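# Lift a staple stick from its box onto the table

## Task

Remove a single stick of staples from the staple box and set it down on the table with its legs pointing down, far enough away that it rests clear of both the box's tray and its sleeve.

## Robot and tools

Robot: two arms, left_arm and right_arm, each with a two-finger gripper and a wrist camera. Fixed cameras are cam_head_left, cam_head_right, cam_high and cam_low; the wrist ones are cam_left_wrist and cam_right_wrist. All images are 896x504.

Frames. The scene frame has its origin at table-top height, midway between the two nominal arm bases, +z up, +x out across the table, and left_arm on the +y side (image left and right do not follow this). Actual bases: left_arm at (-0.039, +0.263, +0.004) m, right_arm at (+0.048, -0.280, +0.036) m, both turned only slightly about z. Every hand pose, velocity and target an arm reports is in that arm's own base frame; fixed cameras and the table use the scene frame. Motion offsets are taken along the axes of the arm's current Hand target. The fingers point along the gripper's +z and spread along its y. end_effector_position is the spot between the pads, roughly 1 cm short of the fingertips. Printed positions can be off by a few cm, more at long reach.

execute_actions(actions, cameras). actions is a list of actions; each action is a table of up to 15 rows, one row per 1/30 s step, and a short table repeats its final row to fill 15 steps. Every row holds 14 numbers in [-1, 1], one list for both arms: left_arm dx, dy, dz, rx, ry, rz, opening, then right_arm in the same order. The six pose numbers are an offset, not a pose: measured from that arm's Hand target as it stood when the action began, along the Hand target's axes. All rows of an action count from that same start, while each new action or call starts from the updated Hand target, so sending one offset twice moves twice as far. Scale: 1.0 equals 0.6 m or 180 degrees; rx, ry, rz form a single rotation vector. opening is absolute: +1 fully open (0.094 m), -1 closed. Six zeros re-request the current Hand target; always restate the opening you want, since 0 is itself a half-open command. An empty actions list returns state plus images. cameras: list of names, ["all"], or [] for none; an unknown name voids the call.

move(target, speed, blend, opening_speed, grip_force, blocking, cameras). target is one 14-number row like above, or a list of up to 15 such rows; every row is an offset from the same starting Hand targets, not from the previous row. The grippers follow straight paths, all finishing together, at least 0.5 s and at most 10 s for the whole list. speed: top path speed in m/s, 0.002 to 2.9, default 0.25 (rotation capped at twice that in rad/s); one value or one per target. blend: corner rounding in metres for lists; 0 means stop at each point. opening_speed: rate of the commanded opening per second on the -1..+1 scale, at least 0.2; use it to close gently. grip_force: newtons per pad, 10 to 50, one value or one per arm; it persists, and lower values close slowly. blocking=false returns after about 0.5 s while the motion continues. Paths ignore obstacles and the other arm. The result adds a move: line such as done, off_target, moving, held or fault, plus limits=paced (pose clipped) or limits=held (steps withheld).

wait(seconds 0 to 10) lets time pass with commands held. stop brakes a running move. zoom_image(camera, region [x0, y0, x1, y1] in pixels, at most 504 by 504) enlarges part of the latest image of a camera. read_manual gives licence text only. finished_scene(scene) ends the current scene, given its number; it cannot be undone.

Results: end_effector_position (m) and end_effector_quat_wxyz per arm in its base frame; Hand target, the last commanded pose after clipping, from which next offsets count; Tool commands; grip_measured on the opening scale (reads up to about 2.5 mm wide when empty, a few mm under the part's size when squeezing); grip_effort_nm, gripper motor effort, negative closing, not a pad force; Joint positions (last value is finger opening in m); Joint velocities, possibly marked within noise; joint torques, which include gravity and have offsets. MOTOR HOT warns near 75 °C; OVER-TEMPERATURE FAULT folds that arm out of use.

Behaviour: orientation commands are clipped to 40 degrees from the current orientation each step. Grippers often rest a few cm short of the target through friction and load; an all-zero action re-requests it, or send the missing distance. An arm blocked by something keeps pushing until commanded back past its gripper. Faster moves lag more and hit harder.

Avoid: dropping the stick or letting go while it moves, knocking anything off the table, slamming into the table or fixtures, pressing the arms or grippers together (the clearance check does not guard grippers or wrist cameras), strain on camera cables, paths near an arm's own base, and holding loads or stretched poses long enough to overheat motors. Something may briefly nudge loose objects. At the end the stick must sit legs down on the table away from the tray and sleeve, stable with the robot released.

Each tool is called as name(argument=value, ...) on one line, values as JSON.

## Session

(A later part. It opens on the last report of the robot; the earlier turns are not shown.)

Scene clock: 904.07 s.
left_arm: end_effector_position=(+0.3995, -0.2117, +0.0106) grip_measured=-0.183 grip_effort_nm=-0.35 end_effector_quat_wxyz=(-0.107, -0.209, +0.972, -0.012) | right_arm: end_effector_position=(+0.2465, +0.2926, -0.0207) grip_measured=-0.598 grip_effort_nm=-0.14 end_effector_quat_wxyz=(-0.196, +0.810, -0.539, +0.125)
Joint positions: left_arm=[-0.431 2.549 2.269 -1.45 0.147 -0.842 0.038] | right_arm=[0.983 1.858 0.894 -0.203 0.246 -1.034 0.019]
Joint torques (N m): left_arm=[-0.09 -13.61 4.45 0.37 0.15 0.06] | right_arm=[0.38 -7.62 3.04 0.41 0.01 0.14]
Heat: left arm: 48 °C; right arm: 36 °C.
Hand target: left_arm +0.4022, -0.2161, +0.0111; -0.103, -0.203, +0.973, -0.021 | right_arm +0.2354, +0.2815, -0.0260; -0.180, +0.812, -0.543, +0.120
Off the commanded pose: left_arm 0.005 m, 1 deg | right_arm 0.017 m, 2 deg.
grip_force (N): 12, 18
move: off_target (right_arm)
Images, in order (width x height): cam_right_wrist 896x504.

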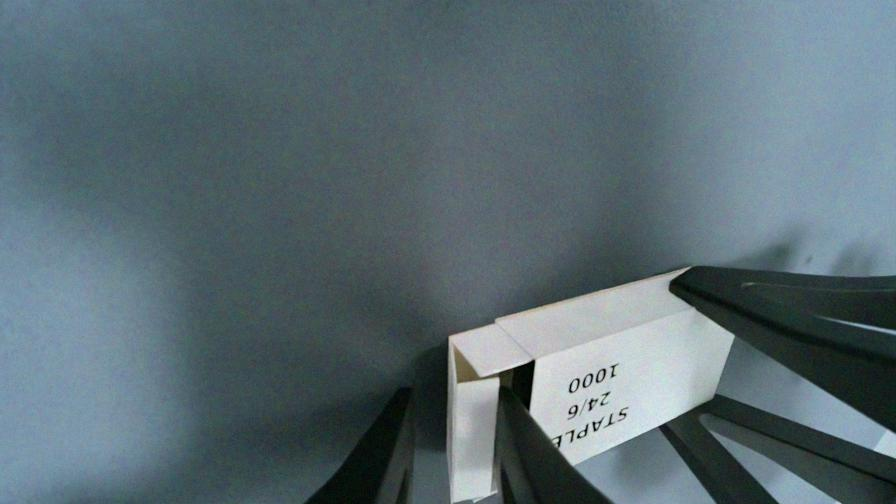

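move(target=[0,0,0,0,0,0,-0.45, 0,0.0202,0.0035,0,0,0,-0.6], speed=0.04, cameras=["cam_right_wrist"])

zoom_image(camera="cam_right_wrist", region=[360, 260, 620, 460])

Scene clock: 920.57 s.
left_arm: end_effector_position=(+0.3995, -0.2117, +0.0106) grip_measured=-0.183 grip_effort_nm=-0.35 end_effector_quat_wxyz=(-0.107, -0.209, +0.972, -0.012) | right_arm: end_effector_position=(+0.2451, +0.2915, -0.0210) grip_measured=-0.598 grip_effort_nm=-0.13 end_effector_quat_wxyz=(-0.211, +0.802, -0.542, +0.132)
Joint positions: left_arm=[-0.431 2.549 2.269 -1.45 0.147 -0.842 0.038] | right_arm=[0.994 1.844 0.854 -0.149 0.266 -1.017 0.019]
Joint torques (N m): left_arm=[-0.1 -13.61 4.45 0.38 0.15 0.06] | right_arm=[0.55 -6.8 2.67 0.28 -0.04 0.17]
Heat: left arm: 48 °C; right arm: 36 °C.
Hand target: left_arm +0.4022, -0.2161, +0.0111; -0.103, -0.203, +0.973, -0.021 | right_arm +0.2260, +0.2776, -0.0330; -0.180, +0.812, -0.543, +0.120
Off the commanded pose: left_arm 0.005 m, 1 deg | right_arm 0.026 m, 4 deg.
grip_force (N): 12, 18
move: off_target (right_arm)
Images, in order (width x height): cam_right_wrist 896x504.

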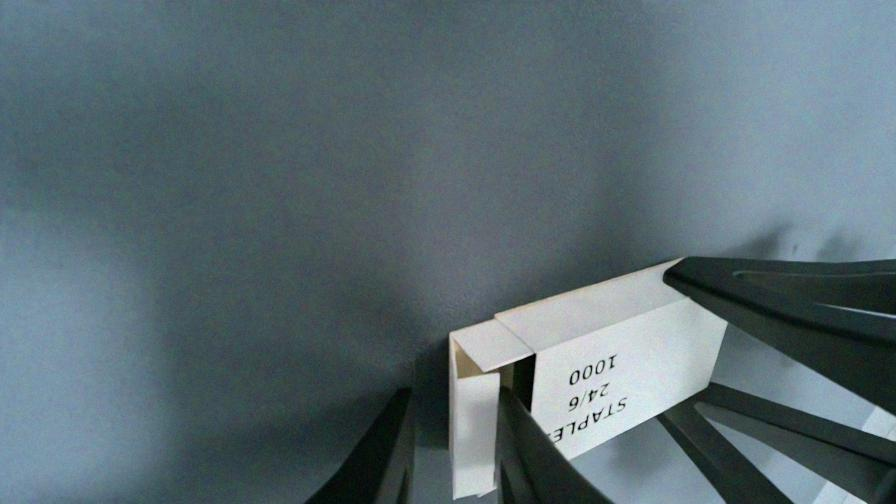

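Scaled by 1.938 from the camera's 896x504 image, which has a finer 1280x720 frame.

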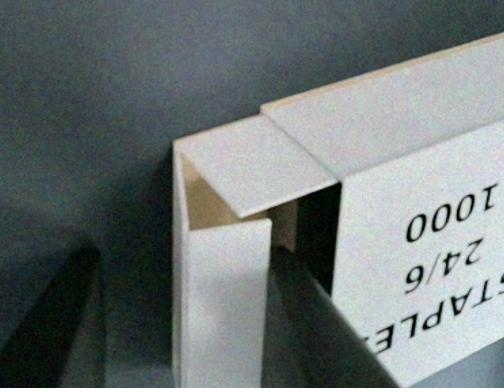

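move(target=[0,0,0,0,0,0,-0.45, 0,0.0123,-0.0130,0,0,0,-0.6], speed=0.04, cameras=["cam_right_wrist"])

zoom_image(camera="cam_right_wrist", region=[360, 260, 620, 460])

Scene clock: 953.73 s.
left_arm: end_effector_position=(+0.3995, -0.2117, +0.0106) grip_measured=-0.183 grip_effort_nm=-0.35 end_effector_quat_wxyz=(-0.107, -0.209, +0.972, -0.012) | right_arm: end_effector_position=(+0.2357, +0.2876, -0.0207) grip_measured=-0.598 grip_effort_nm=-0.13 end_effector_quat_wxyz=(-0.210, +0.803, -0.543, +0.131)
Joint positions: left_arm=[-0.431 2.549 2.269 -1.45 0.147 -0.842 0.038] | right_arm=[1.012 1.818 0.822 -0.149 0.272 -0.999 0.019]
Joint torques (N m): left_arm=[-0.1 -13.61 4.45 0.38 0.16 0.06] | right_arm=[0.62 -7.25 2.99 0.16 -0.01 0.19]
Heat: left arm: 49 °C; right arm: 35 °C.
Hand target: left_arm +0.4022, -0.2161, +0.0111; -0.103, -0.203, +0.973, -0.021 | right_arm +0.2168, +0.2738, -0.0291; -0.180, +0.812, -0.543, +0.120
Off the commanded pose: left_arm 0.005 m, 1 deg | right_arm 0.025 m, 4 deg.
grip_force (N): 12, 18
move: off_target (right_arm)
Images, in order (width x height): cam_right_wrist 896x504.

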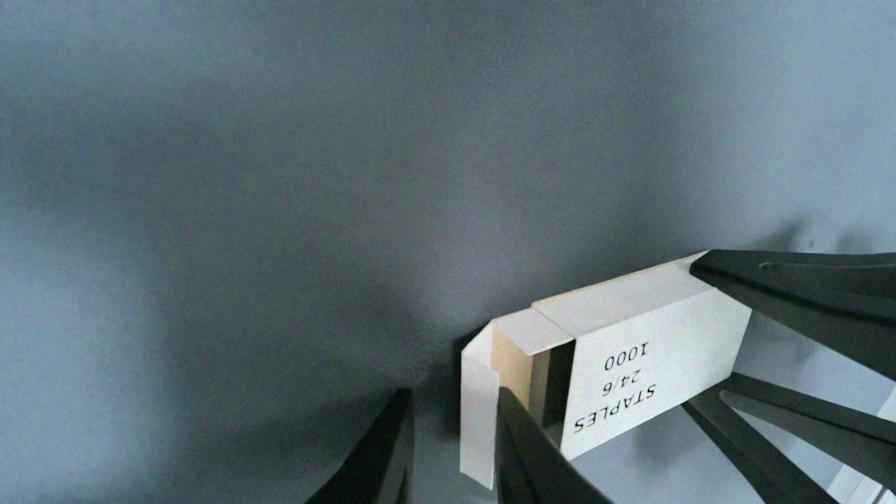

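Scaled by 1.938 from the camera's 896x504 image, which has a finer 1280x720 frame.

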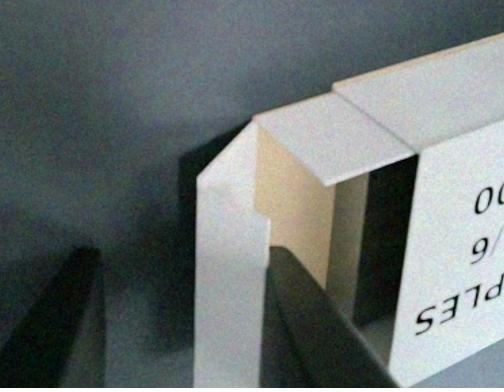

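move(target=[0,0,0,0,0,0,-0.45, 0,0.0187,0.0005,0,0,0,-0.6], speed=0.04, cameras=["cam_right_wrist"])

zoom_image(camera="cam_right_wrist", region=[380, 220, 640, 420])

Scene clock: 969.57 s.
left_arm: end_effector_position=(+0.3995, -0.2117, +0.0106) grip_measured=-0.183 grip_effort_nm=-0.35 end_effector_quat_wxyz=(-0.107, -0.209, +0.972, -0.012) | right_arm: end_effector_position=(+0.2278, +0.2847, -0.0208) grip_measured=-0.598 grip_effort_nm=-0.12 end_effector_quat_wxyz=(-0.214, +0.801, -0.544, +0.134)
Joint positions: left_arm=[-0.431 2.549 2.269 -1.45 0.147 -0.842 0.038] | right_arm=[1.034 1.797 0.788 -0.135 0.287 -0.978 0.019]
Joint torques (N m): left_arm=[-0.1 -13.6 4.46 0.38 0.15 0.06] | right_arm=[0.7 -6.28 2.56 0.25 -0.1 0.16]
Heat: left arm: 49 °C; right arm: 35 °C.
Hand target: left_arm +0.4022, -0.2161, +0.0111; -0.103, -0.203, +0.973, -0.021 | right_arm +0.2075, +0.2700, -0.0341; -0.180, +0.812, -0.543, +0.120
Off the commanded pose: left_arm 0.005 m, 1 deg | right_arm 0.028 m, 4 deg.
grip_force (N): 12, 18
move: off_target (right_arm)
Images, in order (width x height): cam_right_wrist 896x504.

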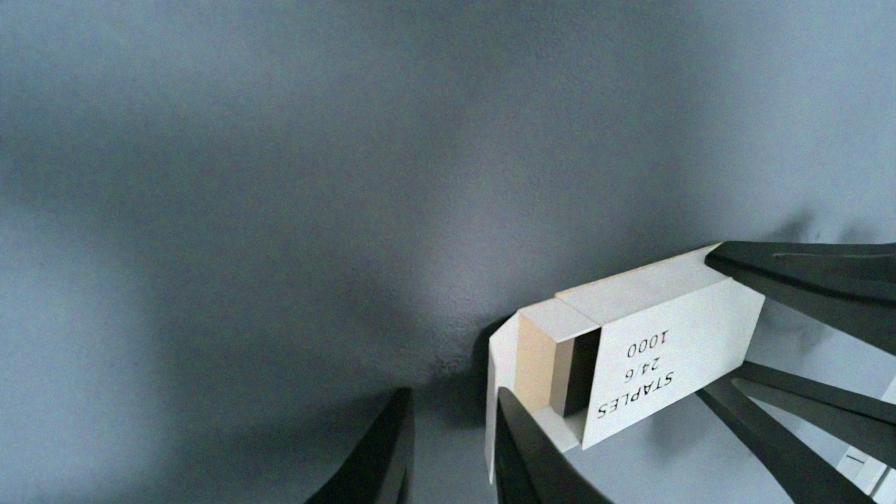

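Scaled by 1.938 from the camera's 896x504 image, which has a finer 1280x720 frame.

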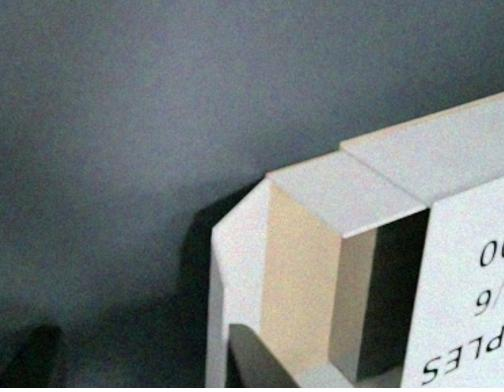

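move(target=[0,0,0,0,0,0,-0.45, 0,0.0187,0.0005,0,0,0,-0.6], speed=0.04, cameras=["cam_right_wrist"])

zoom_image(camera="cam_right_wrist", region=[400, 200, 660, 400])

Scene clock: 976.87 s.
left_arm: end_effector_position=(+0.3995, -0.2117, +0.0106) grip_measured=-0.183 grip_effort_nm=-0.35 end_effector_quat_wxyz=(-0.107, -0.209, +0.972, -0.012) | right_arm: end_effector_position=(+0.2227, +0.2832, -0.0211) grip_measured=-0.598 grip_effort_nm=-0.12 end_effector_quat_wxyz=(-0.223, +0.796, -0.545, +0.139)
Joint positions: left_arm=[-0.431 2.549 2.269 -1.45 0.147 -0.842 0.038] | right_arm=[1.054 1.781 0.753 -0.101 0.307 -0.958 0.019]
Joint torques (N m): left_arm=[-0.1 -13.61 4.45 0.38 0.16 0.06] | right_arm=[0.81 -5.67 2.36 0.16 -0.22 0.18]
Heat: left arm: 49 °C; right arm: 34 °C.
Hand target: left_arm +0.4022, -0.2161, +0.0111; -0.103, -0.203, +0.973, -0.021 | right_arm +0.1982, +0.2661, -0.0391; -0.180, +0.812, -0.543, +0.120
Off the commanded pose: left_arm 0.005 m, 1 deg | right_arm 0.035 m, 6 deg.
grip_force (N): 12, 18
move: off_target (right_arm)
Images, in order (width x height): cam_right_wrist 896x504.

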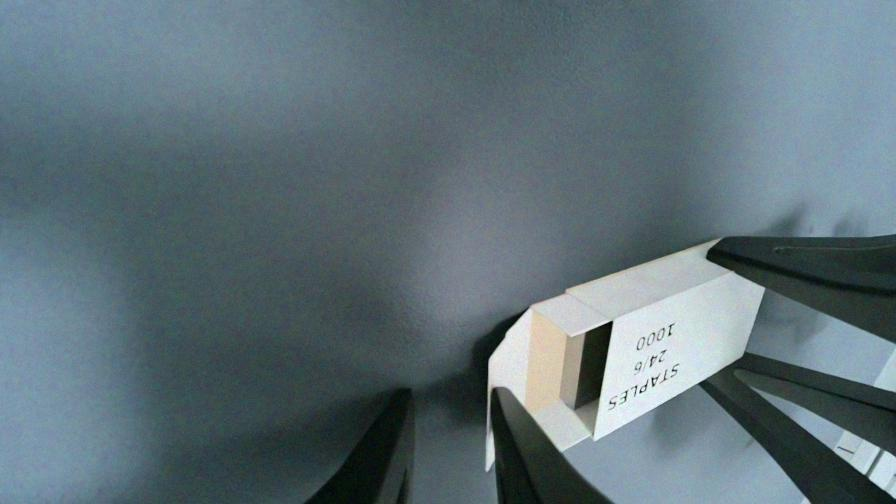

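Scaled by 1.938 from the camera's 896x504 image, which has a finer 1280x720 frame.

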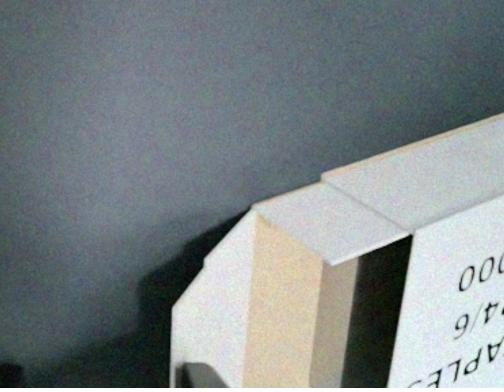

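move(target=[[0,0,0,0,0,0,-0.45, -0.002,-0.0692,-0.0762,0,0,0,-0.6],[0,0,0,0,0,0,-0.45, -0.002,-0.0692,-0.0762,0,0,0,-1]], speed=0.07, cameras=["cam_right_wrist"])

zoom_image(camera="cam_right_wrist", region=[400, 180, 660, 380])

Scene clock: 1025.53 s.
left_arm: end_effector_position=(+0.3995, -0.2117, +0.0106) grip_measured=-0.183 grip_effort_nm=-0.35 end_effector_quat_wxyz=(-0.107, -0.209, +0.972, -0.012) | right_arm: end_effector_position=(+0.2077, +0.2661, +0.0016) grip_measured=-0.986 grip_effort_nm=-0.46 end_effector_quat_wxyz=(-0.161, +0.819, -0.537, +0.125)
Joint positions: left_arm=[-0.431 2.549 2.269 -1.45 0.147 -0.842 0.038] | right_arm=[1.046 1.697 0.836 -0.393 0.266 -0.978 0.001]
Joint torques (N m): left_arm=[-0.09 -13.61 4.45 0.38 0.15 0.06] | right_arm=[-0.46 -7.53 8.35 0.23 -0.05 0]
Heat: left arm: 49 °C; right arm: 35 °C.
Hand target: left_arm +0.4022, -0.2161, +0.0111; -0.103, -0.203, +0.973, -0.021 | right_arm +0.2147, +0.2742, +0.0199; -0.180, +0.812, -0.543, +0.120
Off the commanded pose: left_arm 0.005 m, 1 deg | right_arm 0.021 m, 2 deg.
grip_force (N): 12, 18
move: off_target (right_arm); target 2's new opening was sent with right_arm's hand 0.021 m and 2 deg from that target
Images, in order (width x height): cam_right_wrist 896x504.

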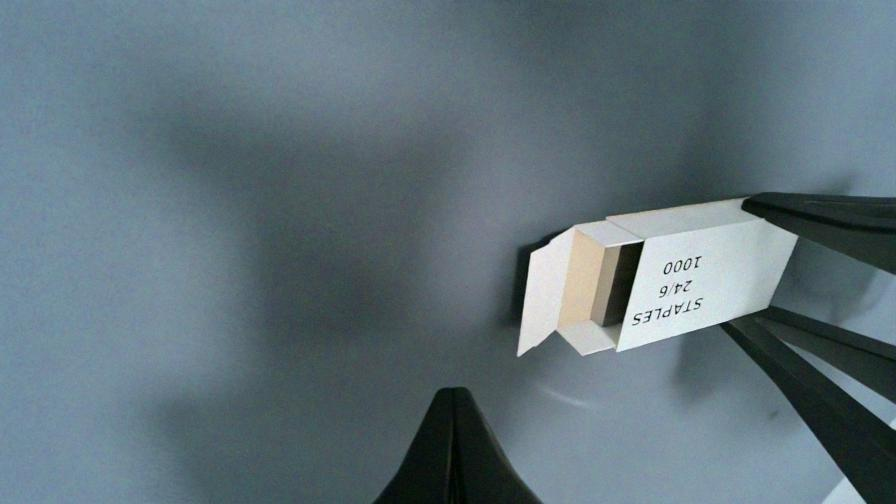

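Scaled by 1.938 from the camera's 896x504 image, which has a finer 1280x720 frame.

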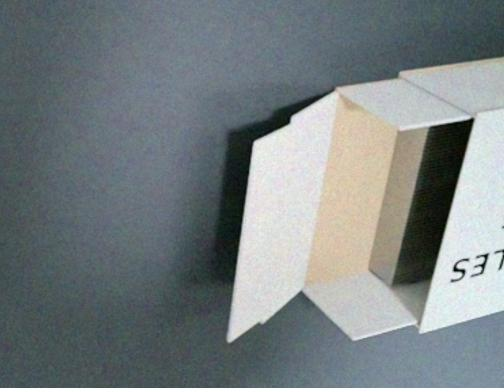

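move(target=[0,0,0,0,0,0,-0.45, -0.0085,-0.0272,0.0565,0,0,0,-1], speed=0.08, cameras=["cam_right_wrist"])

Scene clock: 1064.63 s.
left_arm: end_effector_position=(+0.3995, -0.2117, +0.0106) grip_measured=-0.183 grip_effort_nm=-0.35 end_effector_quat_wxyz=(-0.107, -0.209, +0.972, -0.012) | right_arm: end_effector_position=(+0.2269, +0.2725, -0.0112) grip_measured=-0.986 grip_effort_nm=-0.46 end_effector_quat_wxyz=(-0.152, +0.819, -0.539, +0.125)
Joint positions: left_arm=[-0.431 2.549 2.269 -1.45 0.147 -0.842 0.038] | right_arm=[1 1.791 0.893 -0.362 0.251 -1.017 0.001]
Joint torques (N m): left_arm=[-0.1 -13.61 4.46 0.38 0.15 0.06] | right_arm=[-0.4 -4.67 8.46 0.8 -0.06 0]
Heat: left arm: 49 °C; right arm: 38 °C.
Hand target: left_arm +0.4022, -0.2161, +0.0111; -0.103, -0.203, +0.973, -0.021 | right_arm +0.2397, +0.2901, -0.0040; -0.180, +0.812, -0.543, +0.120
Off the commanded pose: left_arm 0.005 m, 1 deg | right_arm 0.023 m, 3 deg.
grip_force (N): 12, 18
move: off_target (right_arm)
Images, in order (width x height): cam_right_wrist 896x504.

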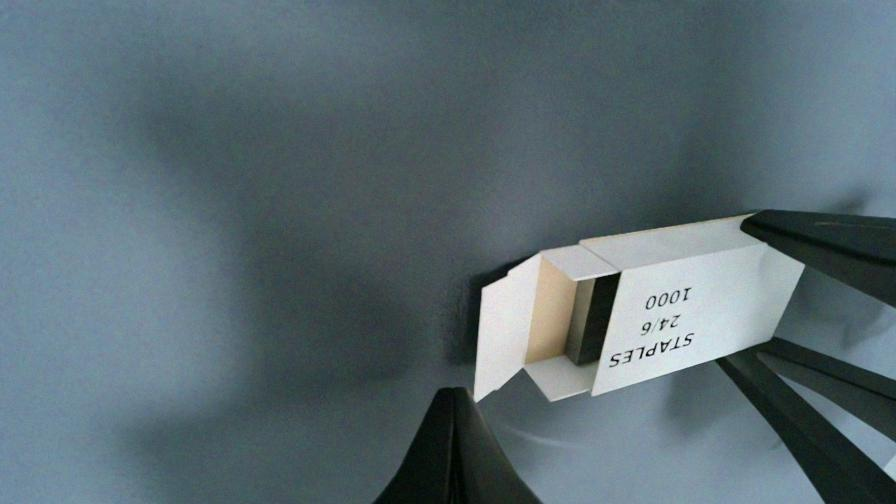

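move(target=[0,0,0,0,0,0,-0.45, -0.0122,-0.0188,0.0088,0,0,0,-1], speed=0.08)

Scene clock: 1074.63 s.
left_arm: end_effector_position=(+0.3995, -0.2117, +0.0106) grip_measured=-0.183 grip_effort_nm=-0.35 end_effector_quat_wxyz=(-0.107, -0.209, +0.972, -0.012) | right_arm: end_effector_position=(+0.2368, +0.2879, -0.0095) grip_measured=-0.986 grip_effort_nm=-0.46 end_effector_quat_wxyz=(-0.160, +0.819, -0.537, +0.125)
Joint positions: left_arm=[-0.431 2.549 2.269 -1.45 0.147 -0.842 0.038] | right_arm=[1 1.837 0.956 -0.362 0.251 -1.022 0.001]
Joint torques (N m): left_arm=[-0.1 -13.6 4.45 0.37 0.16 0.06] | right_arm=[-0.42 -4.94 8.58 0.68 -0.07 0.01]
Heat: left arm: 49 °C; right arm: 39 °C.
Hand target: left_arm +0.4022, -0.2161, +0.0111; -0.103, -0.203, +0.973, -0.021 | right_arm +0.2484, +0.3016, -0.0040; -0.180, +0.812, -0.543, +0.120
Off the commanded pose: left_arm 0.005 m, 1 deg | right_arm 0.019 m, 2 deg.
grip_force (N): 12, 18
move: off_target (right_arm)

move(target=[[0,0,0,0,0,0,-0.45, 0.0105,0.0288,0.0123,0,0,0,-1],[0,0,0,0,0,0,-0.45, 0.0105,0.0373,0.0305,0,0,0,-1]], speed=0.05, cameras=["cam_right_wrist"])

zoom_image(camera="cam_right_wrist", region=[380, 220, 640, 420])

Scene clock: 1093.50 s.
left_arm: end_effector_position=(+0.3995, -0.2117, +0.0106) grip_measured=-0.183 grip_effort_nm=-0.35 end_effector_quat_wxyz=(-0.107, -0.209, +0.972, -0.012) | right_arm: end_effector_position=(+0.2395, +0.2920, -0.0208) grip_measured=-0.986 grip_effort_nm=-0.46 end_effector_quat_wxyz=(-0.179, +0.815, -0.537, +0.125)
Joint positions: left_arm=[-0.431 2.549 2.269 -1.45 0.147 -0.842 0.038] | right_arm=[1 1.861 0.916 -0.259 0.251 -1.022 0.001]
Joint torques (N m): left_arm=[-0.1 -13.61 4.45 0.37 0.15 0.06] | right_arm=[0.13 -5.07 3.96 0.9 -0.04 0.08]
Heat: left arm: 49 °C; right arm: 38 °C.
Hand target: left_arm +0.4022, -0.2161, +0.0111; -0.103, -0.203, +0.973, -0.021 | right_arm +0.2392, +0.2910, -0.0300; -0.180, +0.812, -0.543, +0.120
Off the commanded pose: left_arm 0.005 m, 1 deg | right_arm 0.009 m, 1 deg.
grip_force (N): 12, 18
move: done
Images, in order (width x height): cam_right_wrist 896x504.

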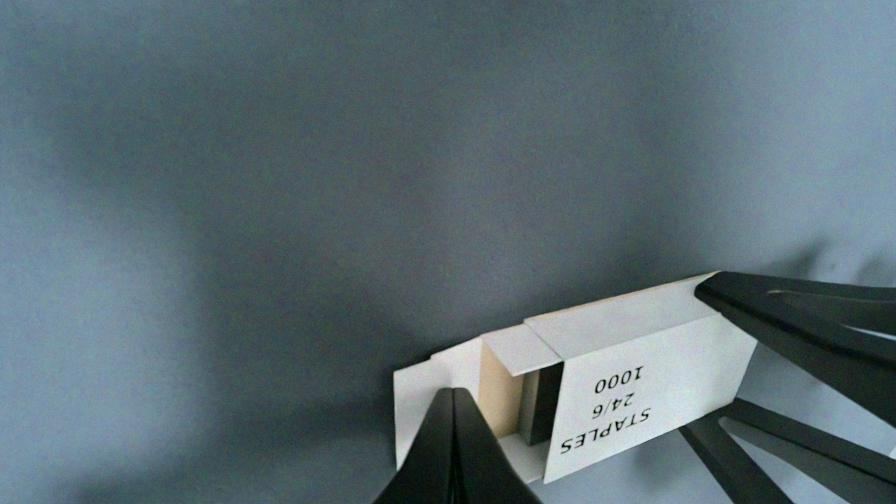

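Scaled by 1.938 from the camera's 896x504 image, which has a finer 1280x720 frame.

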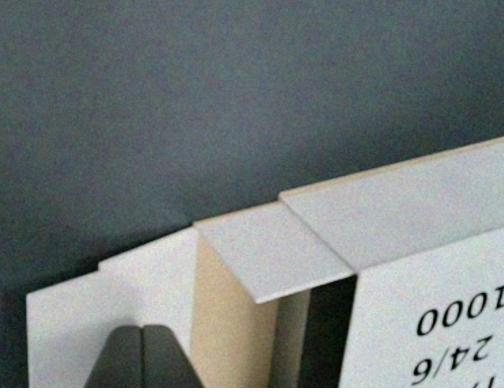

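move(target=[0,0,0,0,0,0,-0.45, 0,0.0070,0.0151,0,0,0,-1], speed=0.05, cameras=["cam_right_wrist"])

zoom_image(camera="cam_right_wrist", region=[380, 240, 640, 440])

Scene clock: 1102.40 s.
left_arm: end_effector_position=(+0.3995, -0.2117, +0.0106) grip_measured=-0.183 grip_effort_nm=-0.35 end_effector_quat_wxyz=(-0.107, -0.209, +0.972, -0.012) | right_arm: end_effector_position=(+0.2429, +0.2974, -0.0241) grip_measured=-0.986 grip_effort_nm=-0.46 end_effector_quat_wxyz=(-0.192, +0.812, -0.537, +0.125)
Joint positions: left_arm=[-0.431 2.549 2.269 -1.45 0.147 -0.842 0.038] | right_arm=[1 1.878 0.91 -0.21 0.251 -1.022 0.001]
Joint torques (N m): left_arm=[-0.1 -13.61 4.45 0.38 0.15 0.06] | right_arm=[0.13 -4.53 3.43 0.86 -0.04 0.09]
Heat: left arm: 49 °C; right arm: 36 °C.
Hand target: left_arm +0.4022, -0.2161, +0.0111; -0.103, -0.203, +0.973, -0.021 | right_arm +0.2392, +0.2910, -0.0400; -0.180, +0.812, -0.543, +0.120
Off the commanded pose: left_arm 0.005 m, 1 deg | right_arm 0.018 m, 2 deg.
grip_force (N): 12, 18
move: off_target (right_arm)
Images, in order (width x height): cam_right_wrist 896x504.

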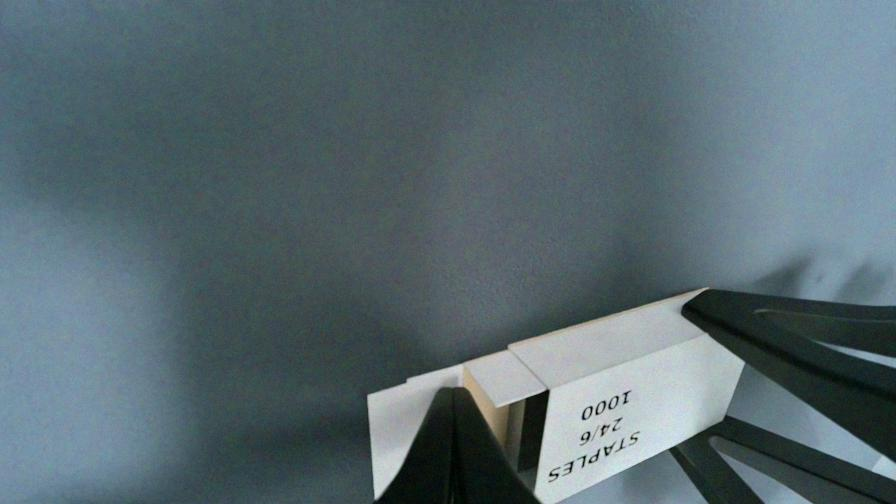

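Scaled by 1.938 from the camera's 896x504 image, which has a finer 1280x720 frame.

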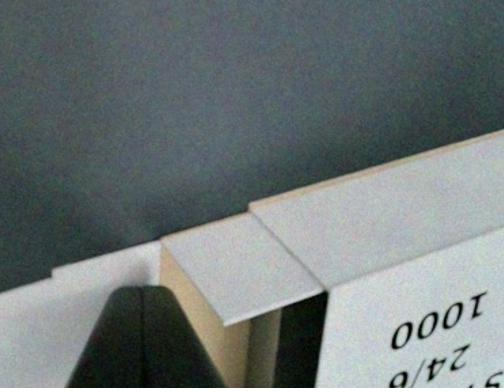

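move(target=[[0,0,0,0,0,0,-0.45, 0,-0.0423,-0.0906,0,0,0,-1],[0,0,0,0,0,0,-0.45, 0.0218,0.0833,-0.2228,0,0,0,-1]], speed=[0.08,0.2], blend=[0.02,0], cameras=["cam_right_wrist","cam_high"])

zoom_image(camera="cam_right_wrist", region=[440, 100, 740, 330])

Scene clock: 1126.50 s.
left_arm: end_effector_position=(+0.3995, -0.2117, +0.0106) grip_measured=-0.183 grip_effort_nm=-0.35 end_effector_quat_wxyz=(-0.107, -0.209, +0.972, -0.012) | right_arm: end_effector_position=(+0.1512, +0.2541, +0.0603) grip_measured=-0.986 grip_effort_nm=-0.46 end_effector_quat_wxyz=(-0.188, +0.816, -0.535, +0.110)
Joint positions: left_arm=[-0.431 2.549 2.269 -1.45 0.147 -0.842 0.038] | right_arm=[1.207 1.404 0.804 -0.638 0.292 -0.823 0.001]
Joint torques (N m): left_arm=[-0.12 -13.61 4.45 0.38 0.15 0.06] | right_arm=[0.31 -5.57 4.48 0.24 0.32 0.13]
Heat: left arm: 49 °C; right arm: 35 °C.
Hand target: left_arm +0.4022, -0.2161, +0.0111; -0.103, -0.203, +0.973, -0.021 | right_arm +0.1502, +0.2400, +0.0601; -0.180, +0.812, -0.543, +0.120
Off the commanded pose: left_arm 0.005 m, 1 deg | right_arm 0.014 m, 2 deg.
grip_force (N): 12, 18
move: off_target (right_arm)
Images, in order (width x height): cam_high 896x504, cam_right_wrist 896x504.

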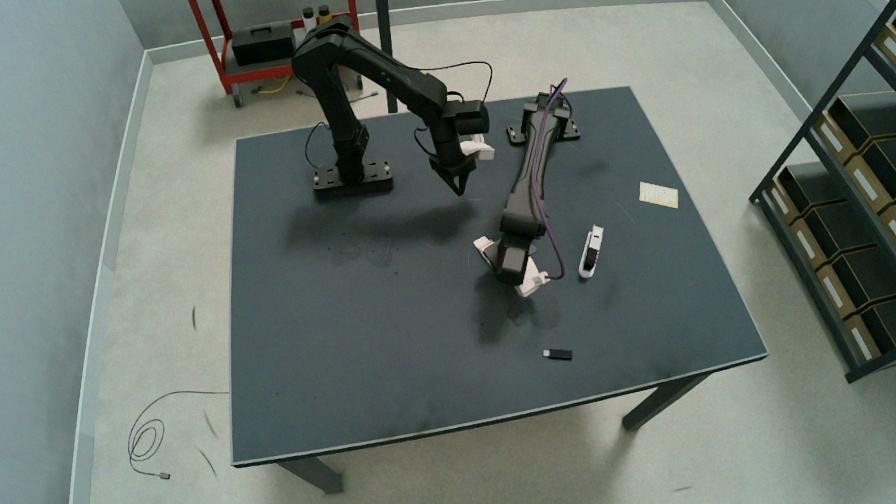

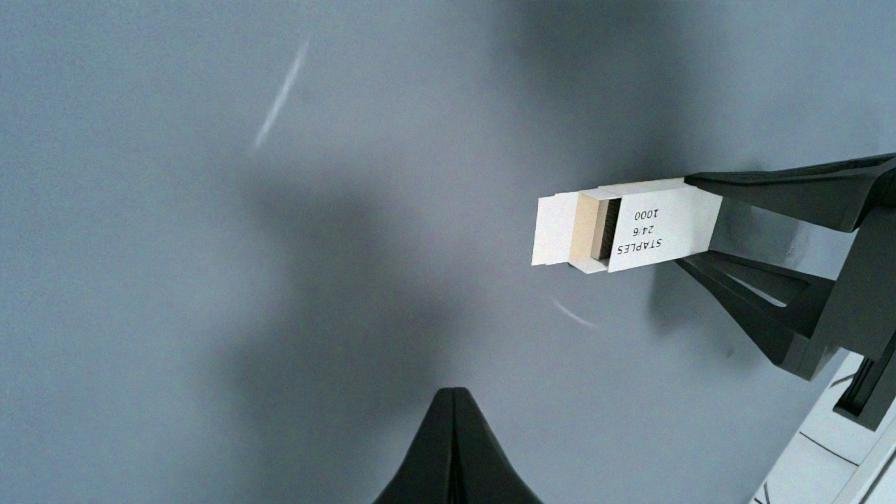

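Scaled by 1.680 from the camera's 896x504 image, which has a finer 1280x720 frame.

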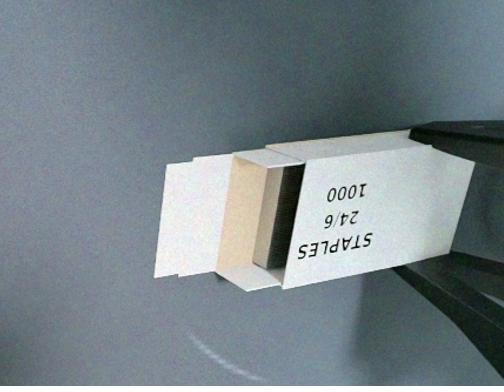

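move(target=[0.0219,0,-0.0430,0,-0.1111,0,-0.45, 0,0,0,0,0,0,-1], speed=0.05, cameras=["cam_right_wrist"])

zoom_image(camera="cam_right_wrist", region=[440, 100, 740, 330])

Scene clock: 1156.07 s.
left_arm: end_effector_position=(+0.3849, -0.2138, +0.0165) grip_measured=-0.186 grip_effort_nm=-0.35 end_effector_quat_wxyz=(+0.024, -0.199, +0.979, +0.031) | right_arm: end_effector_position=(+0.1512, +0.2541, +0.0603) grip_measured=-0.986 grip_effort_nm=-0.46 end_effector_quat_wxyz=(-0.188, +0.816, -0.535, +0.110)
Joint positions: left_arm=[-0.541 2.294 1.855 -1.138 -0.079 -0.942 0.038] | right_arm=[1.207 1.404 0.804 -0.638 0.292 -0.823 0.001]
Joint torques (N m): left_arm=[-0.49 -17.52 3.38 0.88 -0.3 -0.13] | right_arm=[0.32 -5.57 4.45 0.25 0.32 0.14]
Heat: left arm: 50 °C; right arm: 35 °C.
Hand target: left_arm +0.3954, -0.2191, +0.0391; +0.068, -0.204, +0.977, +0.014 | right_arm +0.1502, +0.2400, +0.0601; -0.180, +0.812, -0.543, +0.120
Off the commanded pose: left_arm 0.025 m, 5 deg | right_arm 0.014 m, 2 deg.
grip_force (N): 12, 18
move: off_target (left_arm, right_arm)
Images, in order (width x height): cam_right_wrist 896x504.

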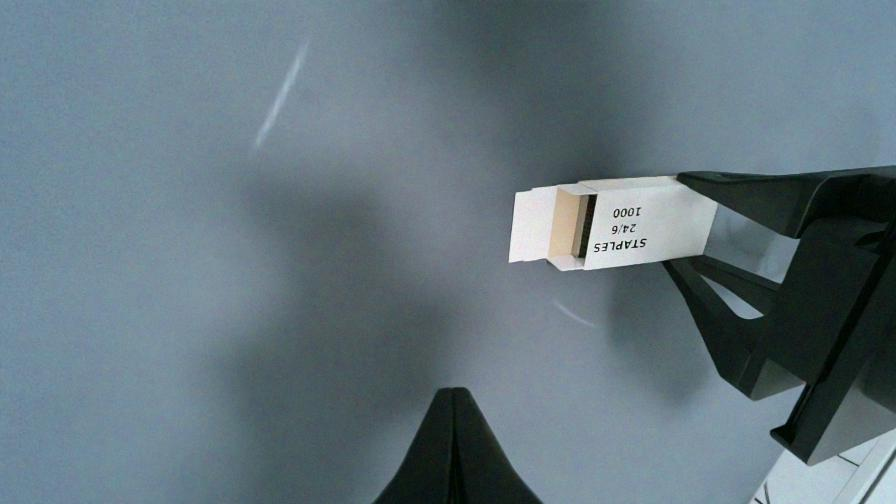

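Scaled by 1.680 from the camera's 896x504 image, which has a finer 1280x720 frame.

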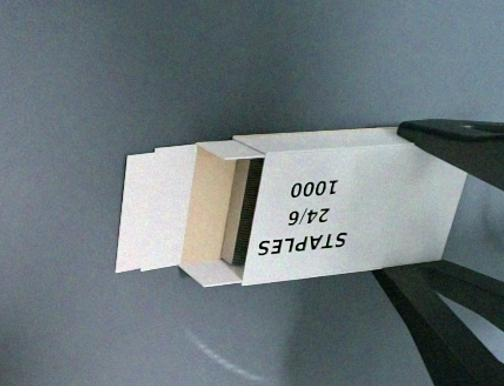

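move(target=[-0.0035,0,-0.0248,0,0,0,-0.45, 0,0,0,0,0,0,-1], speed=0.05, cameras=["cam_right_wrist"])

zoom_image(camera="cam_right_wrist", region=[440, 100, 740, 330])

Scene clock: 1184.10 s.
left_arm: end_effector_position=(+0.3862, -0.2129, +0.0192) grip_measured=-0.186 grip_effort_nm=-0.35 end_effector_quat_wxyz=(+0.029, -0.199, +0.979, +0.032) | right_arm: end_effector_position=(+0.1512, +0.2541, +0.0603) grip_measured=-0.986 grip_effort_nm=-0.46 end_effector_quat_wxyz=(-0.188, +0.816, -0.535, +0.110)
Joint positions: left_arm=[-0.541 2.288 1.855 -1.138 -0.086 -0.942 0.038] | right_arm=[1.207 1.404 0.804 -0.638 0.292 -0.823 0.001]
Joint torques (N m): left_arm=[-0.49 -18.03 6.64 0.43 -0.22 -0.12] | right_arm=[0.34 -5.59 4.46 0.24 0.32 0.13]
Heat: left arm: 49 °C; right arm: 35 °C.
Hand target: left_arm +0.3954, -0.2190, +0.0541; +0.068, -0.204, +0.977, +0.014 | right_arm +0.1502, +0.2400, +0.0601; -0.180, +0.812, -0.543, +0.120
Off the commanded pose: left_arm 0.037 m, 5 deg | right_arm 0.014 m, 2 deg.
grip_force (N): 12, 18
move: off_target (left_arm, right_arm)
Images, in order (width x height): cam_right_wrist 896x504.

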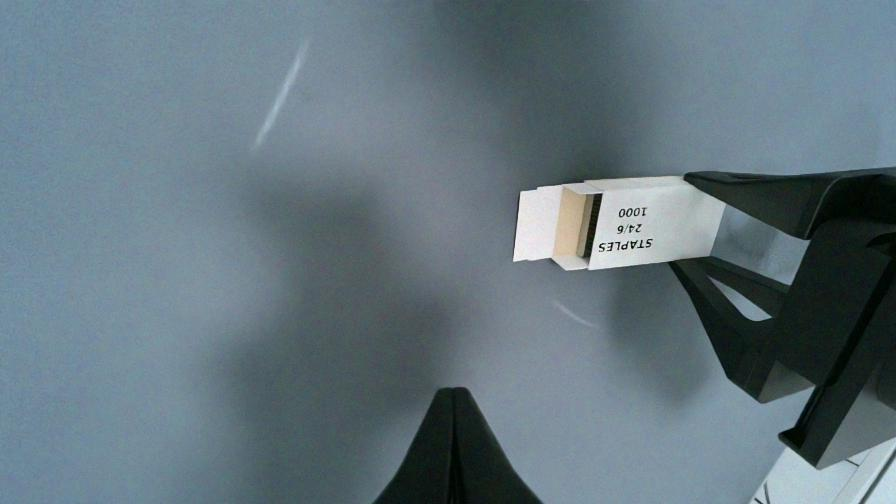

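Scaled by 1.680 from the camera's 896x504 image, which has a finer 1280x720 frame.

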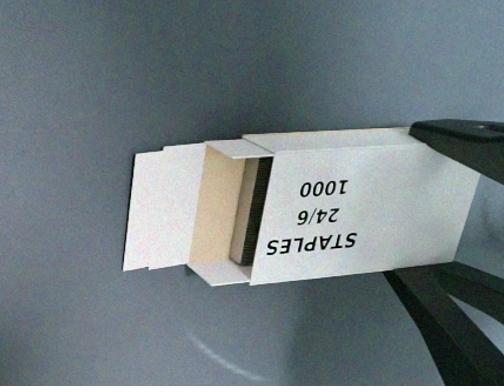

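move(target=[-0.0035,0,-0.0248,0,0,0,-0.45, 0,0,0,0,0,0,-1], speed=0.04, cameras=["cam_right_wrist"])

zoom_image(camera="cam_right_wrist", region=[440, 100, 740, 330])

Scene clock: 1190.43 s.
left_arm: end_effector_position=(+0.3847, -0.2120, +0.0298) grip_measured=-0.186 grip_effort_nm=-0.35 end_effector_quat_wxyz=(+0.027, -0.199, +0.979, +0.034) | right_arm: end_effector_position=(+0.1512, +0.2541, +0.0603) grip_measured=-0.986 grip_effort_nm=-0.46 end_effector_quat_wxyz=(-0.188, +0.816, -0.535, +0.110)
Joint positions: left_arm=[-0.541 2.277 1.879 -1.178 -0.086 -0.942 0.038] | right_arm=[1.207 1.404 0.804 -0.638 0.292 -0.823 0.001]
Joint torques (N m): left_arm=[-0.49 -17.66 8.73 0.28 -0.22 -0.12] | right_arm=[0.31 -5.55 4.45 0.24 0.31 0.13]
Heat: left arm: 48 °C; right arm: 35 °C.
Hand target: left_arm +0.3954, -0.2190, +0.0692; +0.068, -0.204, +0.977, +0.014 | right_arm +0.1502, +0.2400, +0.0601; -0.180, +0.812, -0.543, +0.120
Off the commanded pose: left_arm 0.041 m, 5 deg | right_arm 0.014 m, 2 deg.
grip_force (N): 12, 18
move: off_target (left_arm, right_arm)
Images, in order (width x height): cam_right_wrist 896x504.

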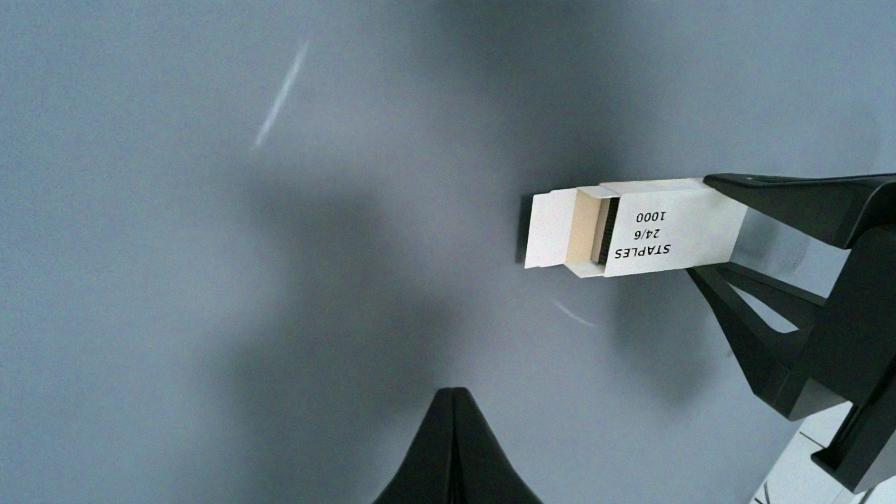

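Scaled by 1.680 from the camera's 896x504 image, which has a finer 1280x720 frame.

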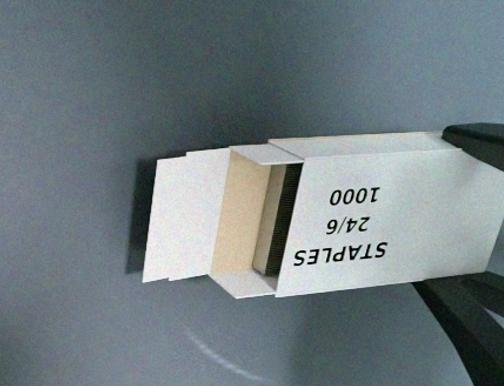

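move(target=[0.0054,0,-0.0143,0,-0.0444,0,-0.45, 0,0,0,0,0,0,-1], speed=0.05, cameras=["cam_right_wrist"])

zoom_image(camera="cam_right_wrist", region=[440, 100, 740, 330])

Scene clock: 1207.80 s.
left_arm: end_effector_position=(+0.3818, -0.2158, +0.0526) grip_measured=-0.186 grip_effort_nm=-0.35 end_effector_quat_wxyz=(+0.092, -0.194, +0.975, +0.051) | right_arm: end_effector_position=(+0.1512, +0.2541, +0.0603) grip_measured=-0.986 grip_effort_nm=-0.46 end_effector_quat_wxyz=(-0.188, +0.816, -0.535, +0.110)
Joint positions: left_arm=[-0.6 2.192 1.815 -1.138 -0.203 -0.986 0.038] | right_arm=[1.207 1.404 0.804 -0.638 0.292 -0.823 0.001]
Joint torques (N m): left_arm=[-0.5 -17.24 3.67 1 -0.34 -0.14] | right_arm=[0.31 -5.57 4.44 0.24 0.31 0.14]
Heat: left arm: 50 °C; right arm: 35 °C.
Hand target: left_arm +0.3914, -0.2208, +0.0772; +0.135, -0.202, +0.970, +0.028 | right_arm +0.1502, +0.2400, +0.0601; -0.180, +0.812, -0.543, +0.120
Off the commanded pose: left_arm 0.027 m, 6 deg | right_arm 0.014 m, 2 deg.
grip_force (N): 12, 18
move: off_target (left_arm, right_arm)
Images, in order (width x height): cam_right_wrist 896x504.

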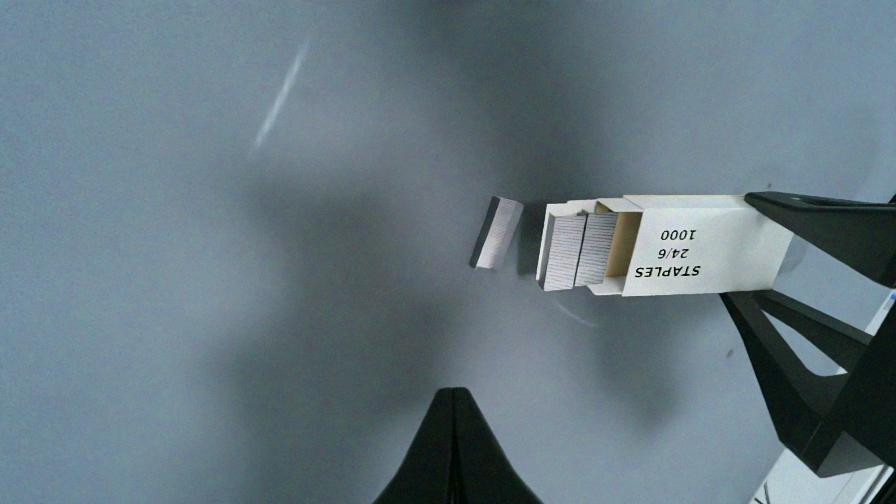

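Scaled by 1.680 from the camera's 896x504 image, which has a finer 1280x720 frame.

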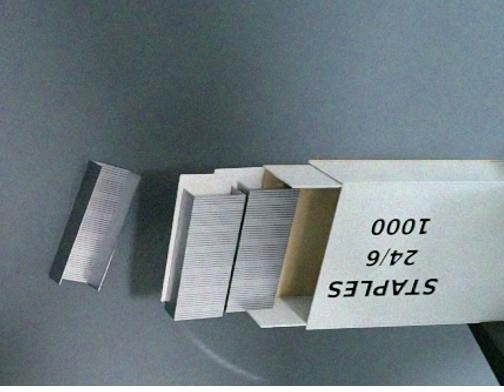

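zoom_image(camera="cam_right_wrist", region=[455, 180, 555, 280])

zoom_image(camera="cam_right_wrist", region=[520, 180, 660, 310])

Scaled by 5.040 from the camera's 896x504 image, which has a finer 1280x720 frame.

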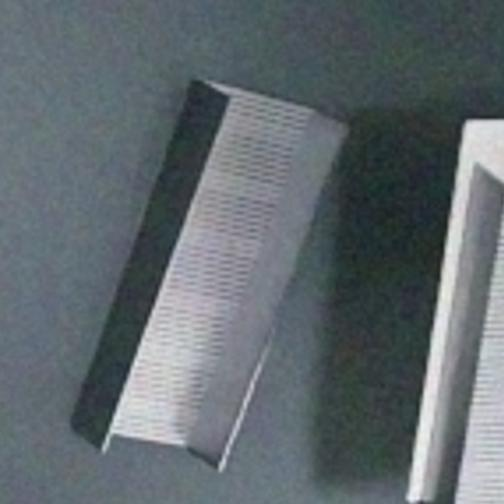

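Scaled by 3.600 from the camera's 896x504 image, which has a finer 1280x720 frame.

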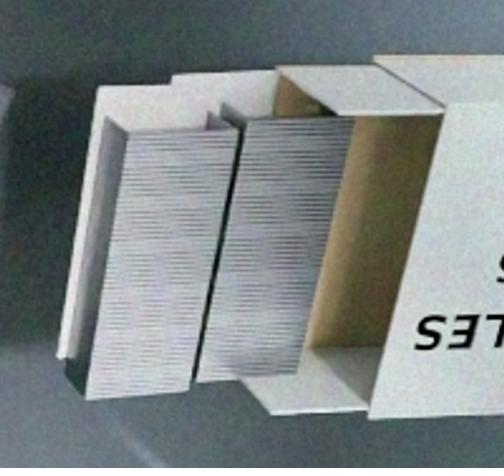

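move(target=[-0.0045,0,0.0447,0,0.1444,0,-0.45, 0,0,0,0,0,0,-1], speed=0.03, cameras=["cam_right_wrist"])

zoom_image(camera="cam_right_wrist", region=[440, 130, 740, 330])

Scene clock: 1595.23 s.
left_arm: end_effector_position=(+0.3943, -0.2167, +0.0468) grip_measured=-0.186 grip_effort_nm=-0.35 end_effector_quat_wxyz=(-0.087, -0.206, +0.975, -0.008) | right_arm: end_effector_position=(+0.1512, +0.2541, +0.0603) grip_measured=-0.986 grip_effort_nm=-0.46 end_effector_quat_wxyz=(-0.188, +0.816, -0.535, +0.110)
Joint positions: left_arm=[-0.457 2.489 2.309 -1.519 0.119 -0.867 0.038] | right_arm=[1.207 1.404 0.804 -0.638 0.292 -0.823 0.001]
Joint torques (N m): left_arm=[0.46 -11.88 8.55 0.11 0.17 0.13] | right_arm=[0.32 -5.57 4.46 0.25 0.31 0.13]
Heat: left arm: 53 °C; right arm: 32 °C.
Hand target: left_arm +0.4005, -0.2168, +0.0522; -0.086, -0.203, +0.975, -0.018 | right_arm +0.1502, +0.2400, +0.0601; -0.180, +0.812, -0.543, +0.120
Off the commanded pose: left_arm 0.008 m, 1 deg | right_arm 0.014 m, 2 deg.
grip_force (N): 12, 18
move: off_target (right_arm)
Images, in order (width x height): cam_right_wrist 896x504.

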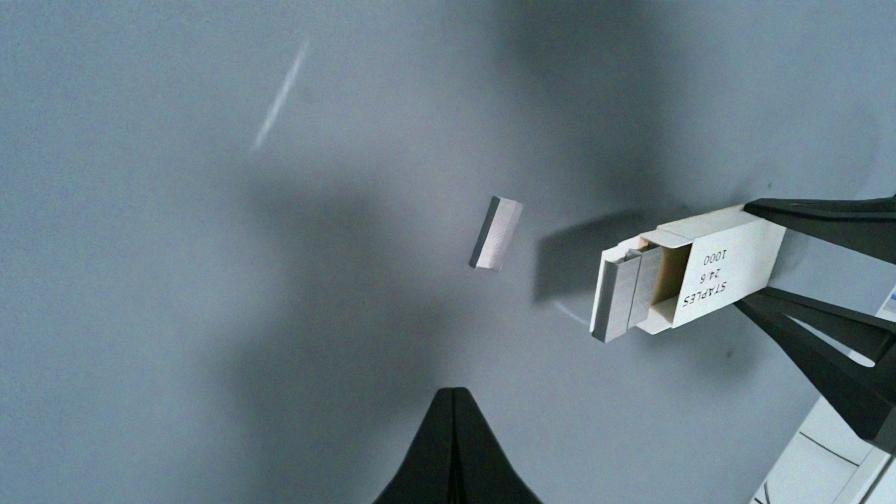

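Scaled by 1.680 from the camera's 896x504 image, which has a finer 1280x720 frame.

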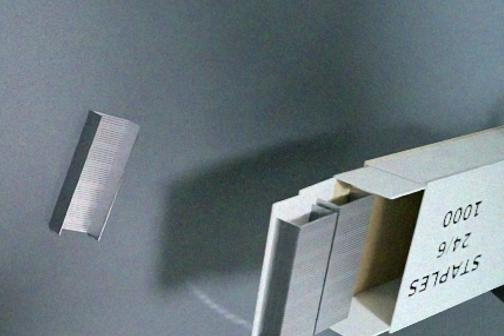

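wait(seconds=0, cameras=["cam_right_wrist", "cam_left_wrist", "cam_high"])

Scene clock: 1653.87 s.
left_arm: end_effector_position=(+0.3943, -0.2167, +0.0468) grip_measured=-0.186 grip_effort_nm=-0.35 end_effector_quat_wxyz=(-0.087, -0.206, +0.975, -0.008) | right_arm: end_effector_position=(+0.1512, +0.2541, +0.0603) grip_measured=-0.986 grip_effort_nm=-0.46 end_effector_quat_wxyz=(-0.188, +0.816, -0.535, +0.110)
Joint positions: left_arm=[-0.457 2.489 2.309 -1.519 0.119 -0.867 0.038] | right_arm=[1.207 1.404 0.804 -0.638 0.292 -0.823 0.001]
Joint torques (N m): left_arm=[0.47 -11.88 8.54 0.1 0.16 0.13] | right_arm=[0.29 -5.6 4.45 0.24 0.31 0.13]
Heat: left arm: 51 °C; right arm: 32 °C.
Hand target: left_arm +0.4005, -0.2168, +0.0522; -0.086, -0.203, +0.975, -0.018 | right_arm +0.1502, +0.2400, +0.0601; -0.180, +0.812, -0.543, +0.120
Tool commands: left_gripper/opening=-0.45 right_gripper/opening=-1.0
Off the commanded pose: left_arm 0.008 m, 1 deg | right_arm 0.014 m, 2 deg.
grip_force (N): 12, 18
Images, in order (width x height): cam_high 896x504, cam_left_wrist 896x504, cam_right_wrist 896x504.

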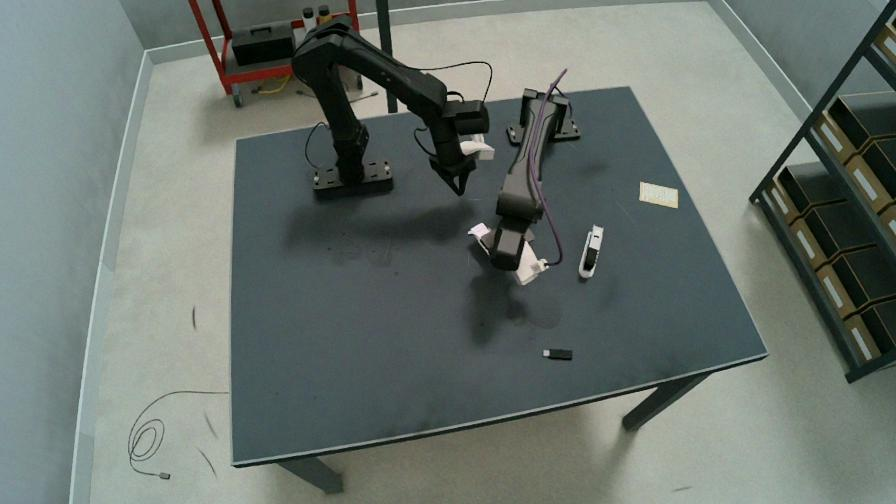

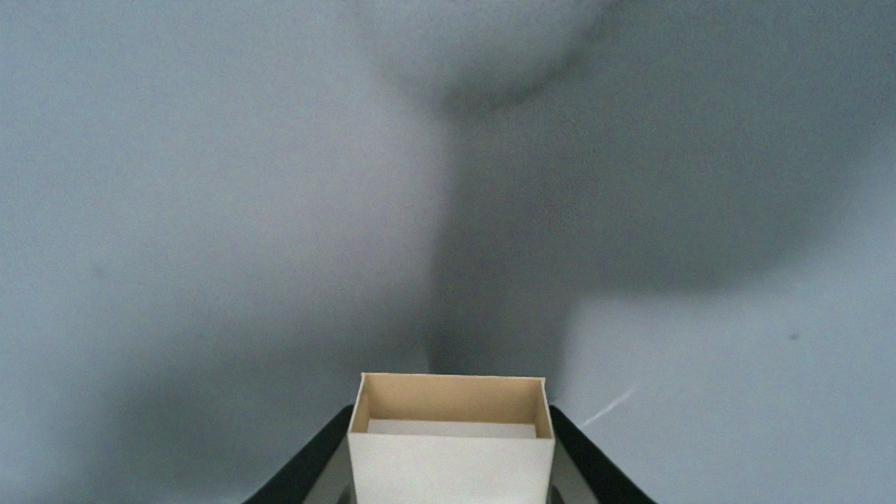

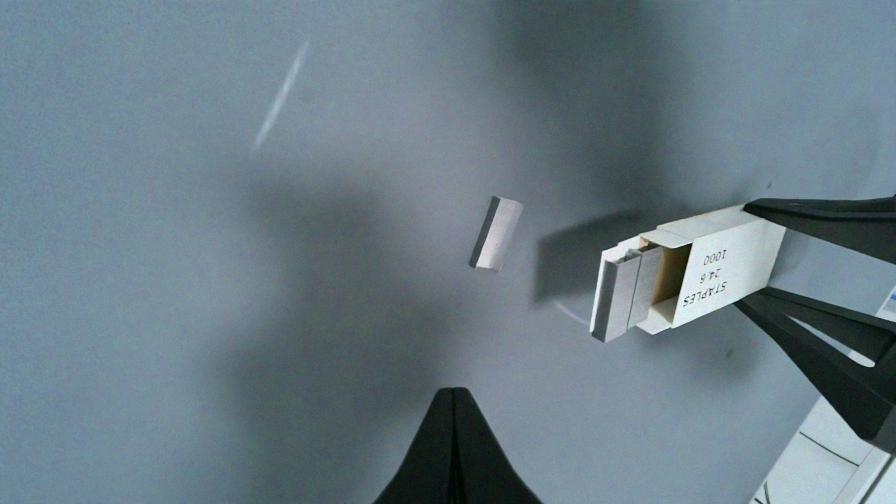

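zoom_image(camera="cam_right_wrist", region=[440, 150, 800, 380])

Scaled by 1.400 from the camera's 896x504 image, which has a finer 1280x720 frame.

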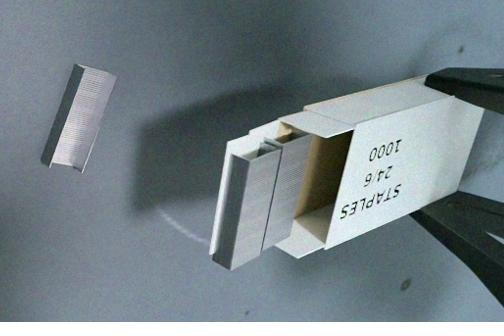

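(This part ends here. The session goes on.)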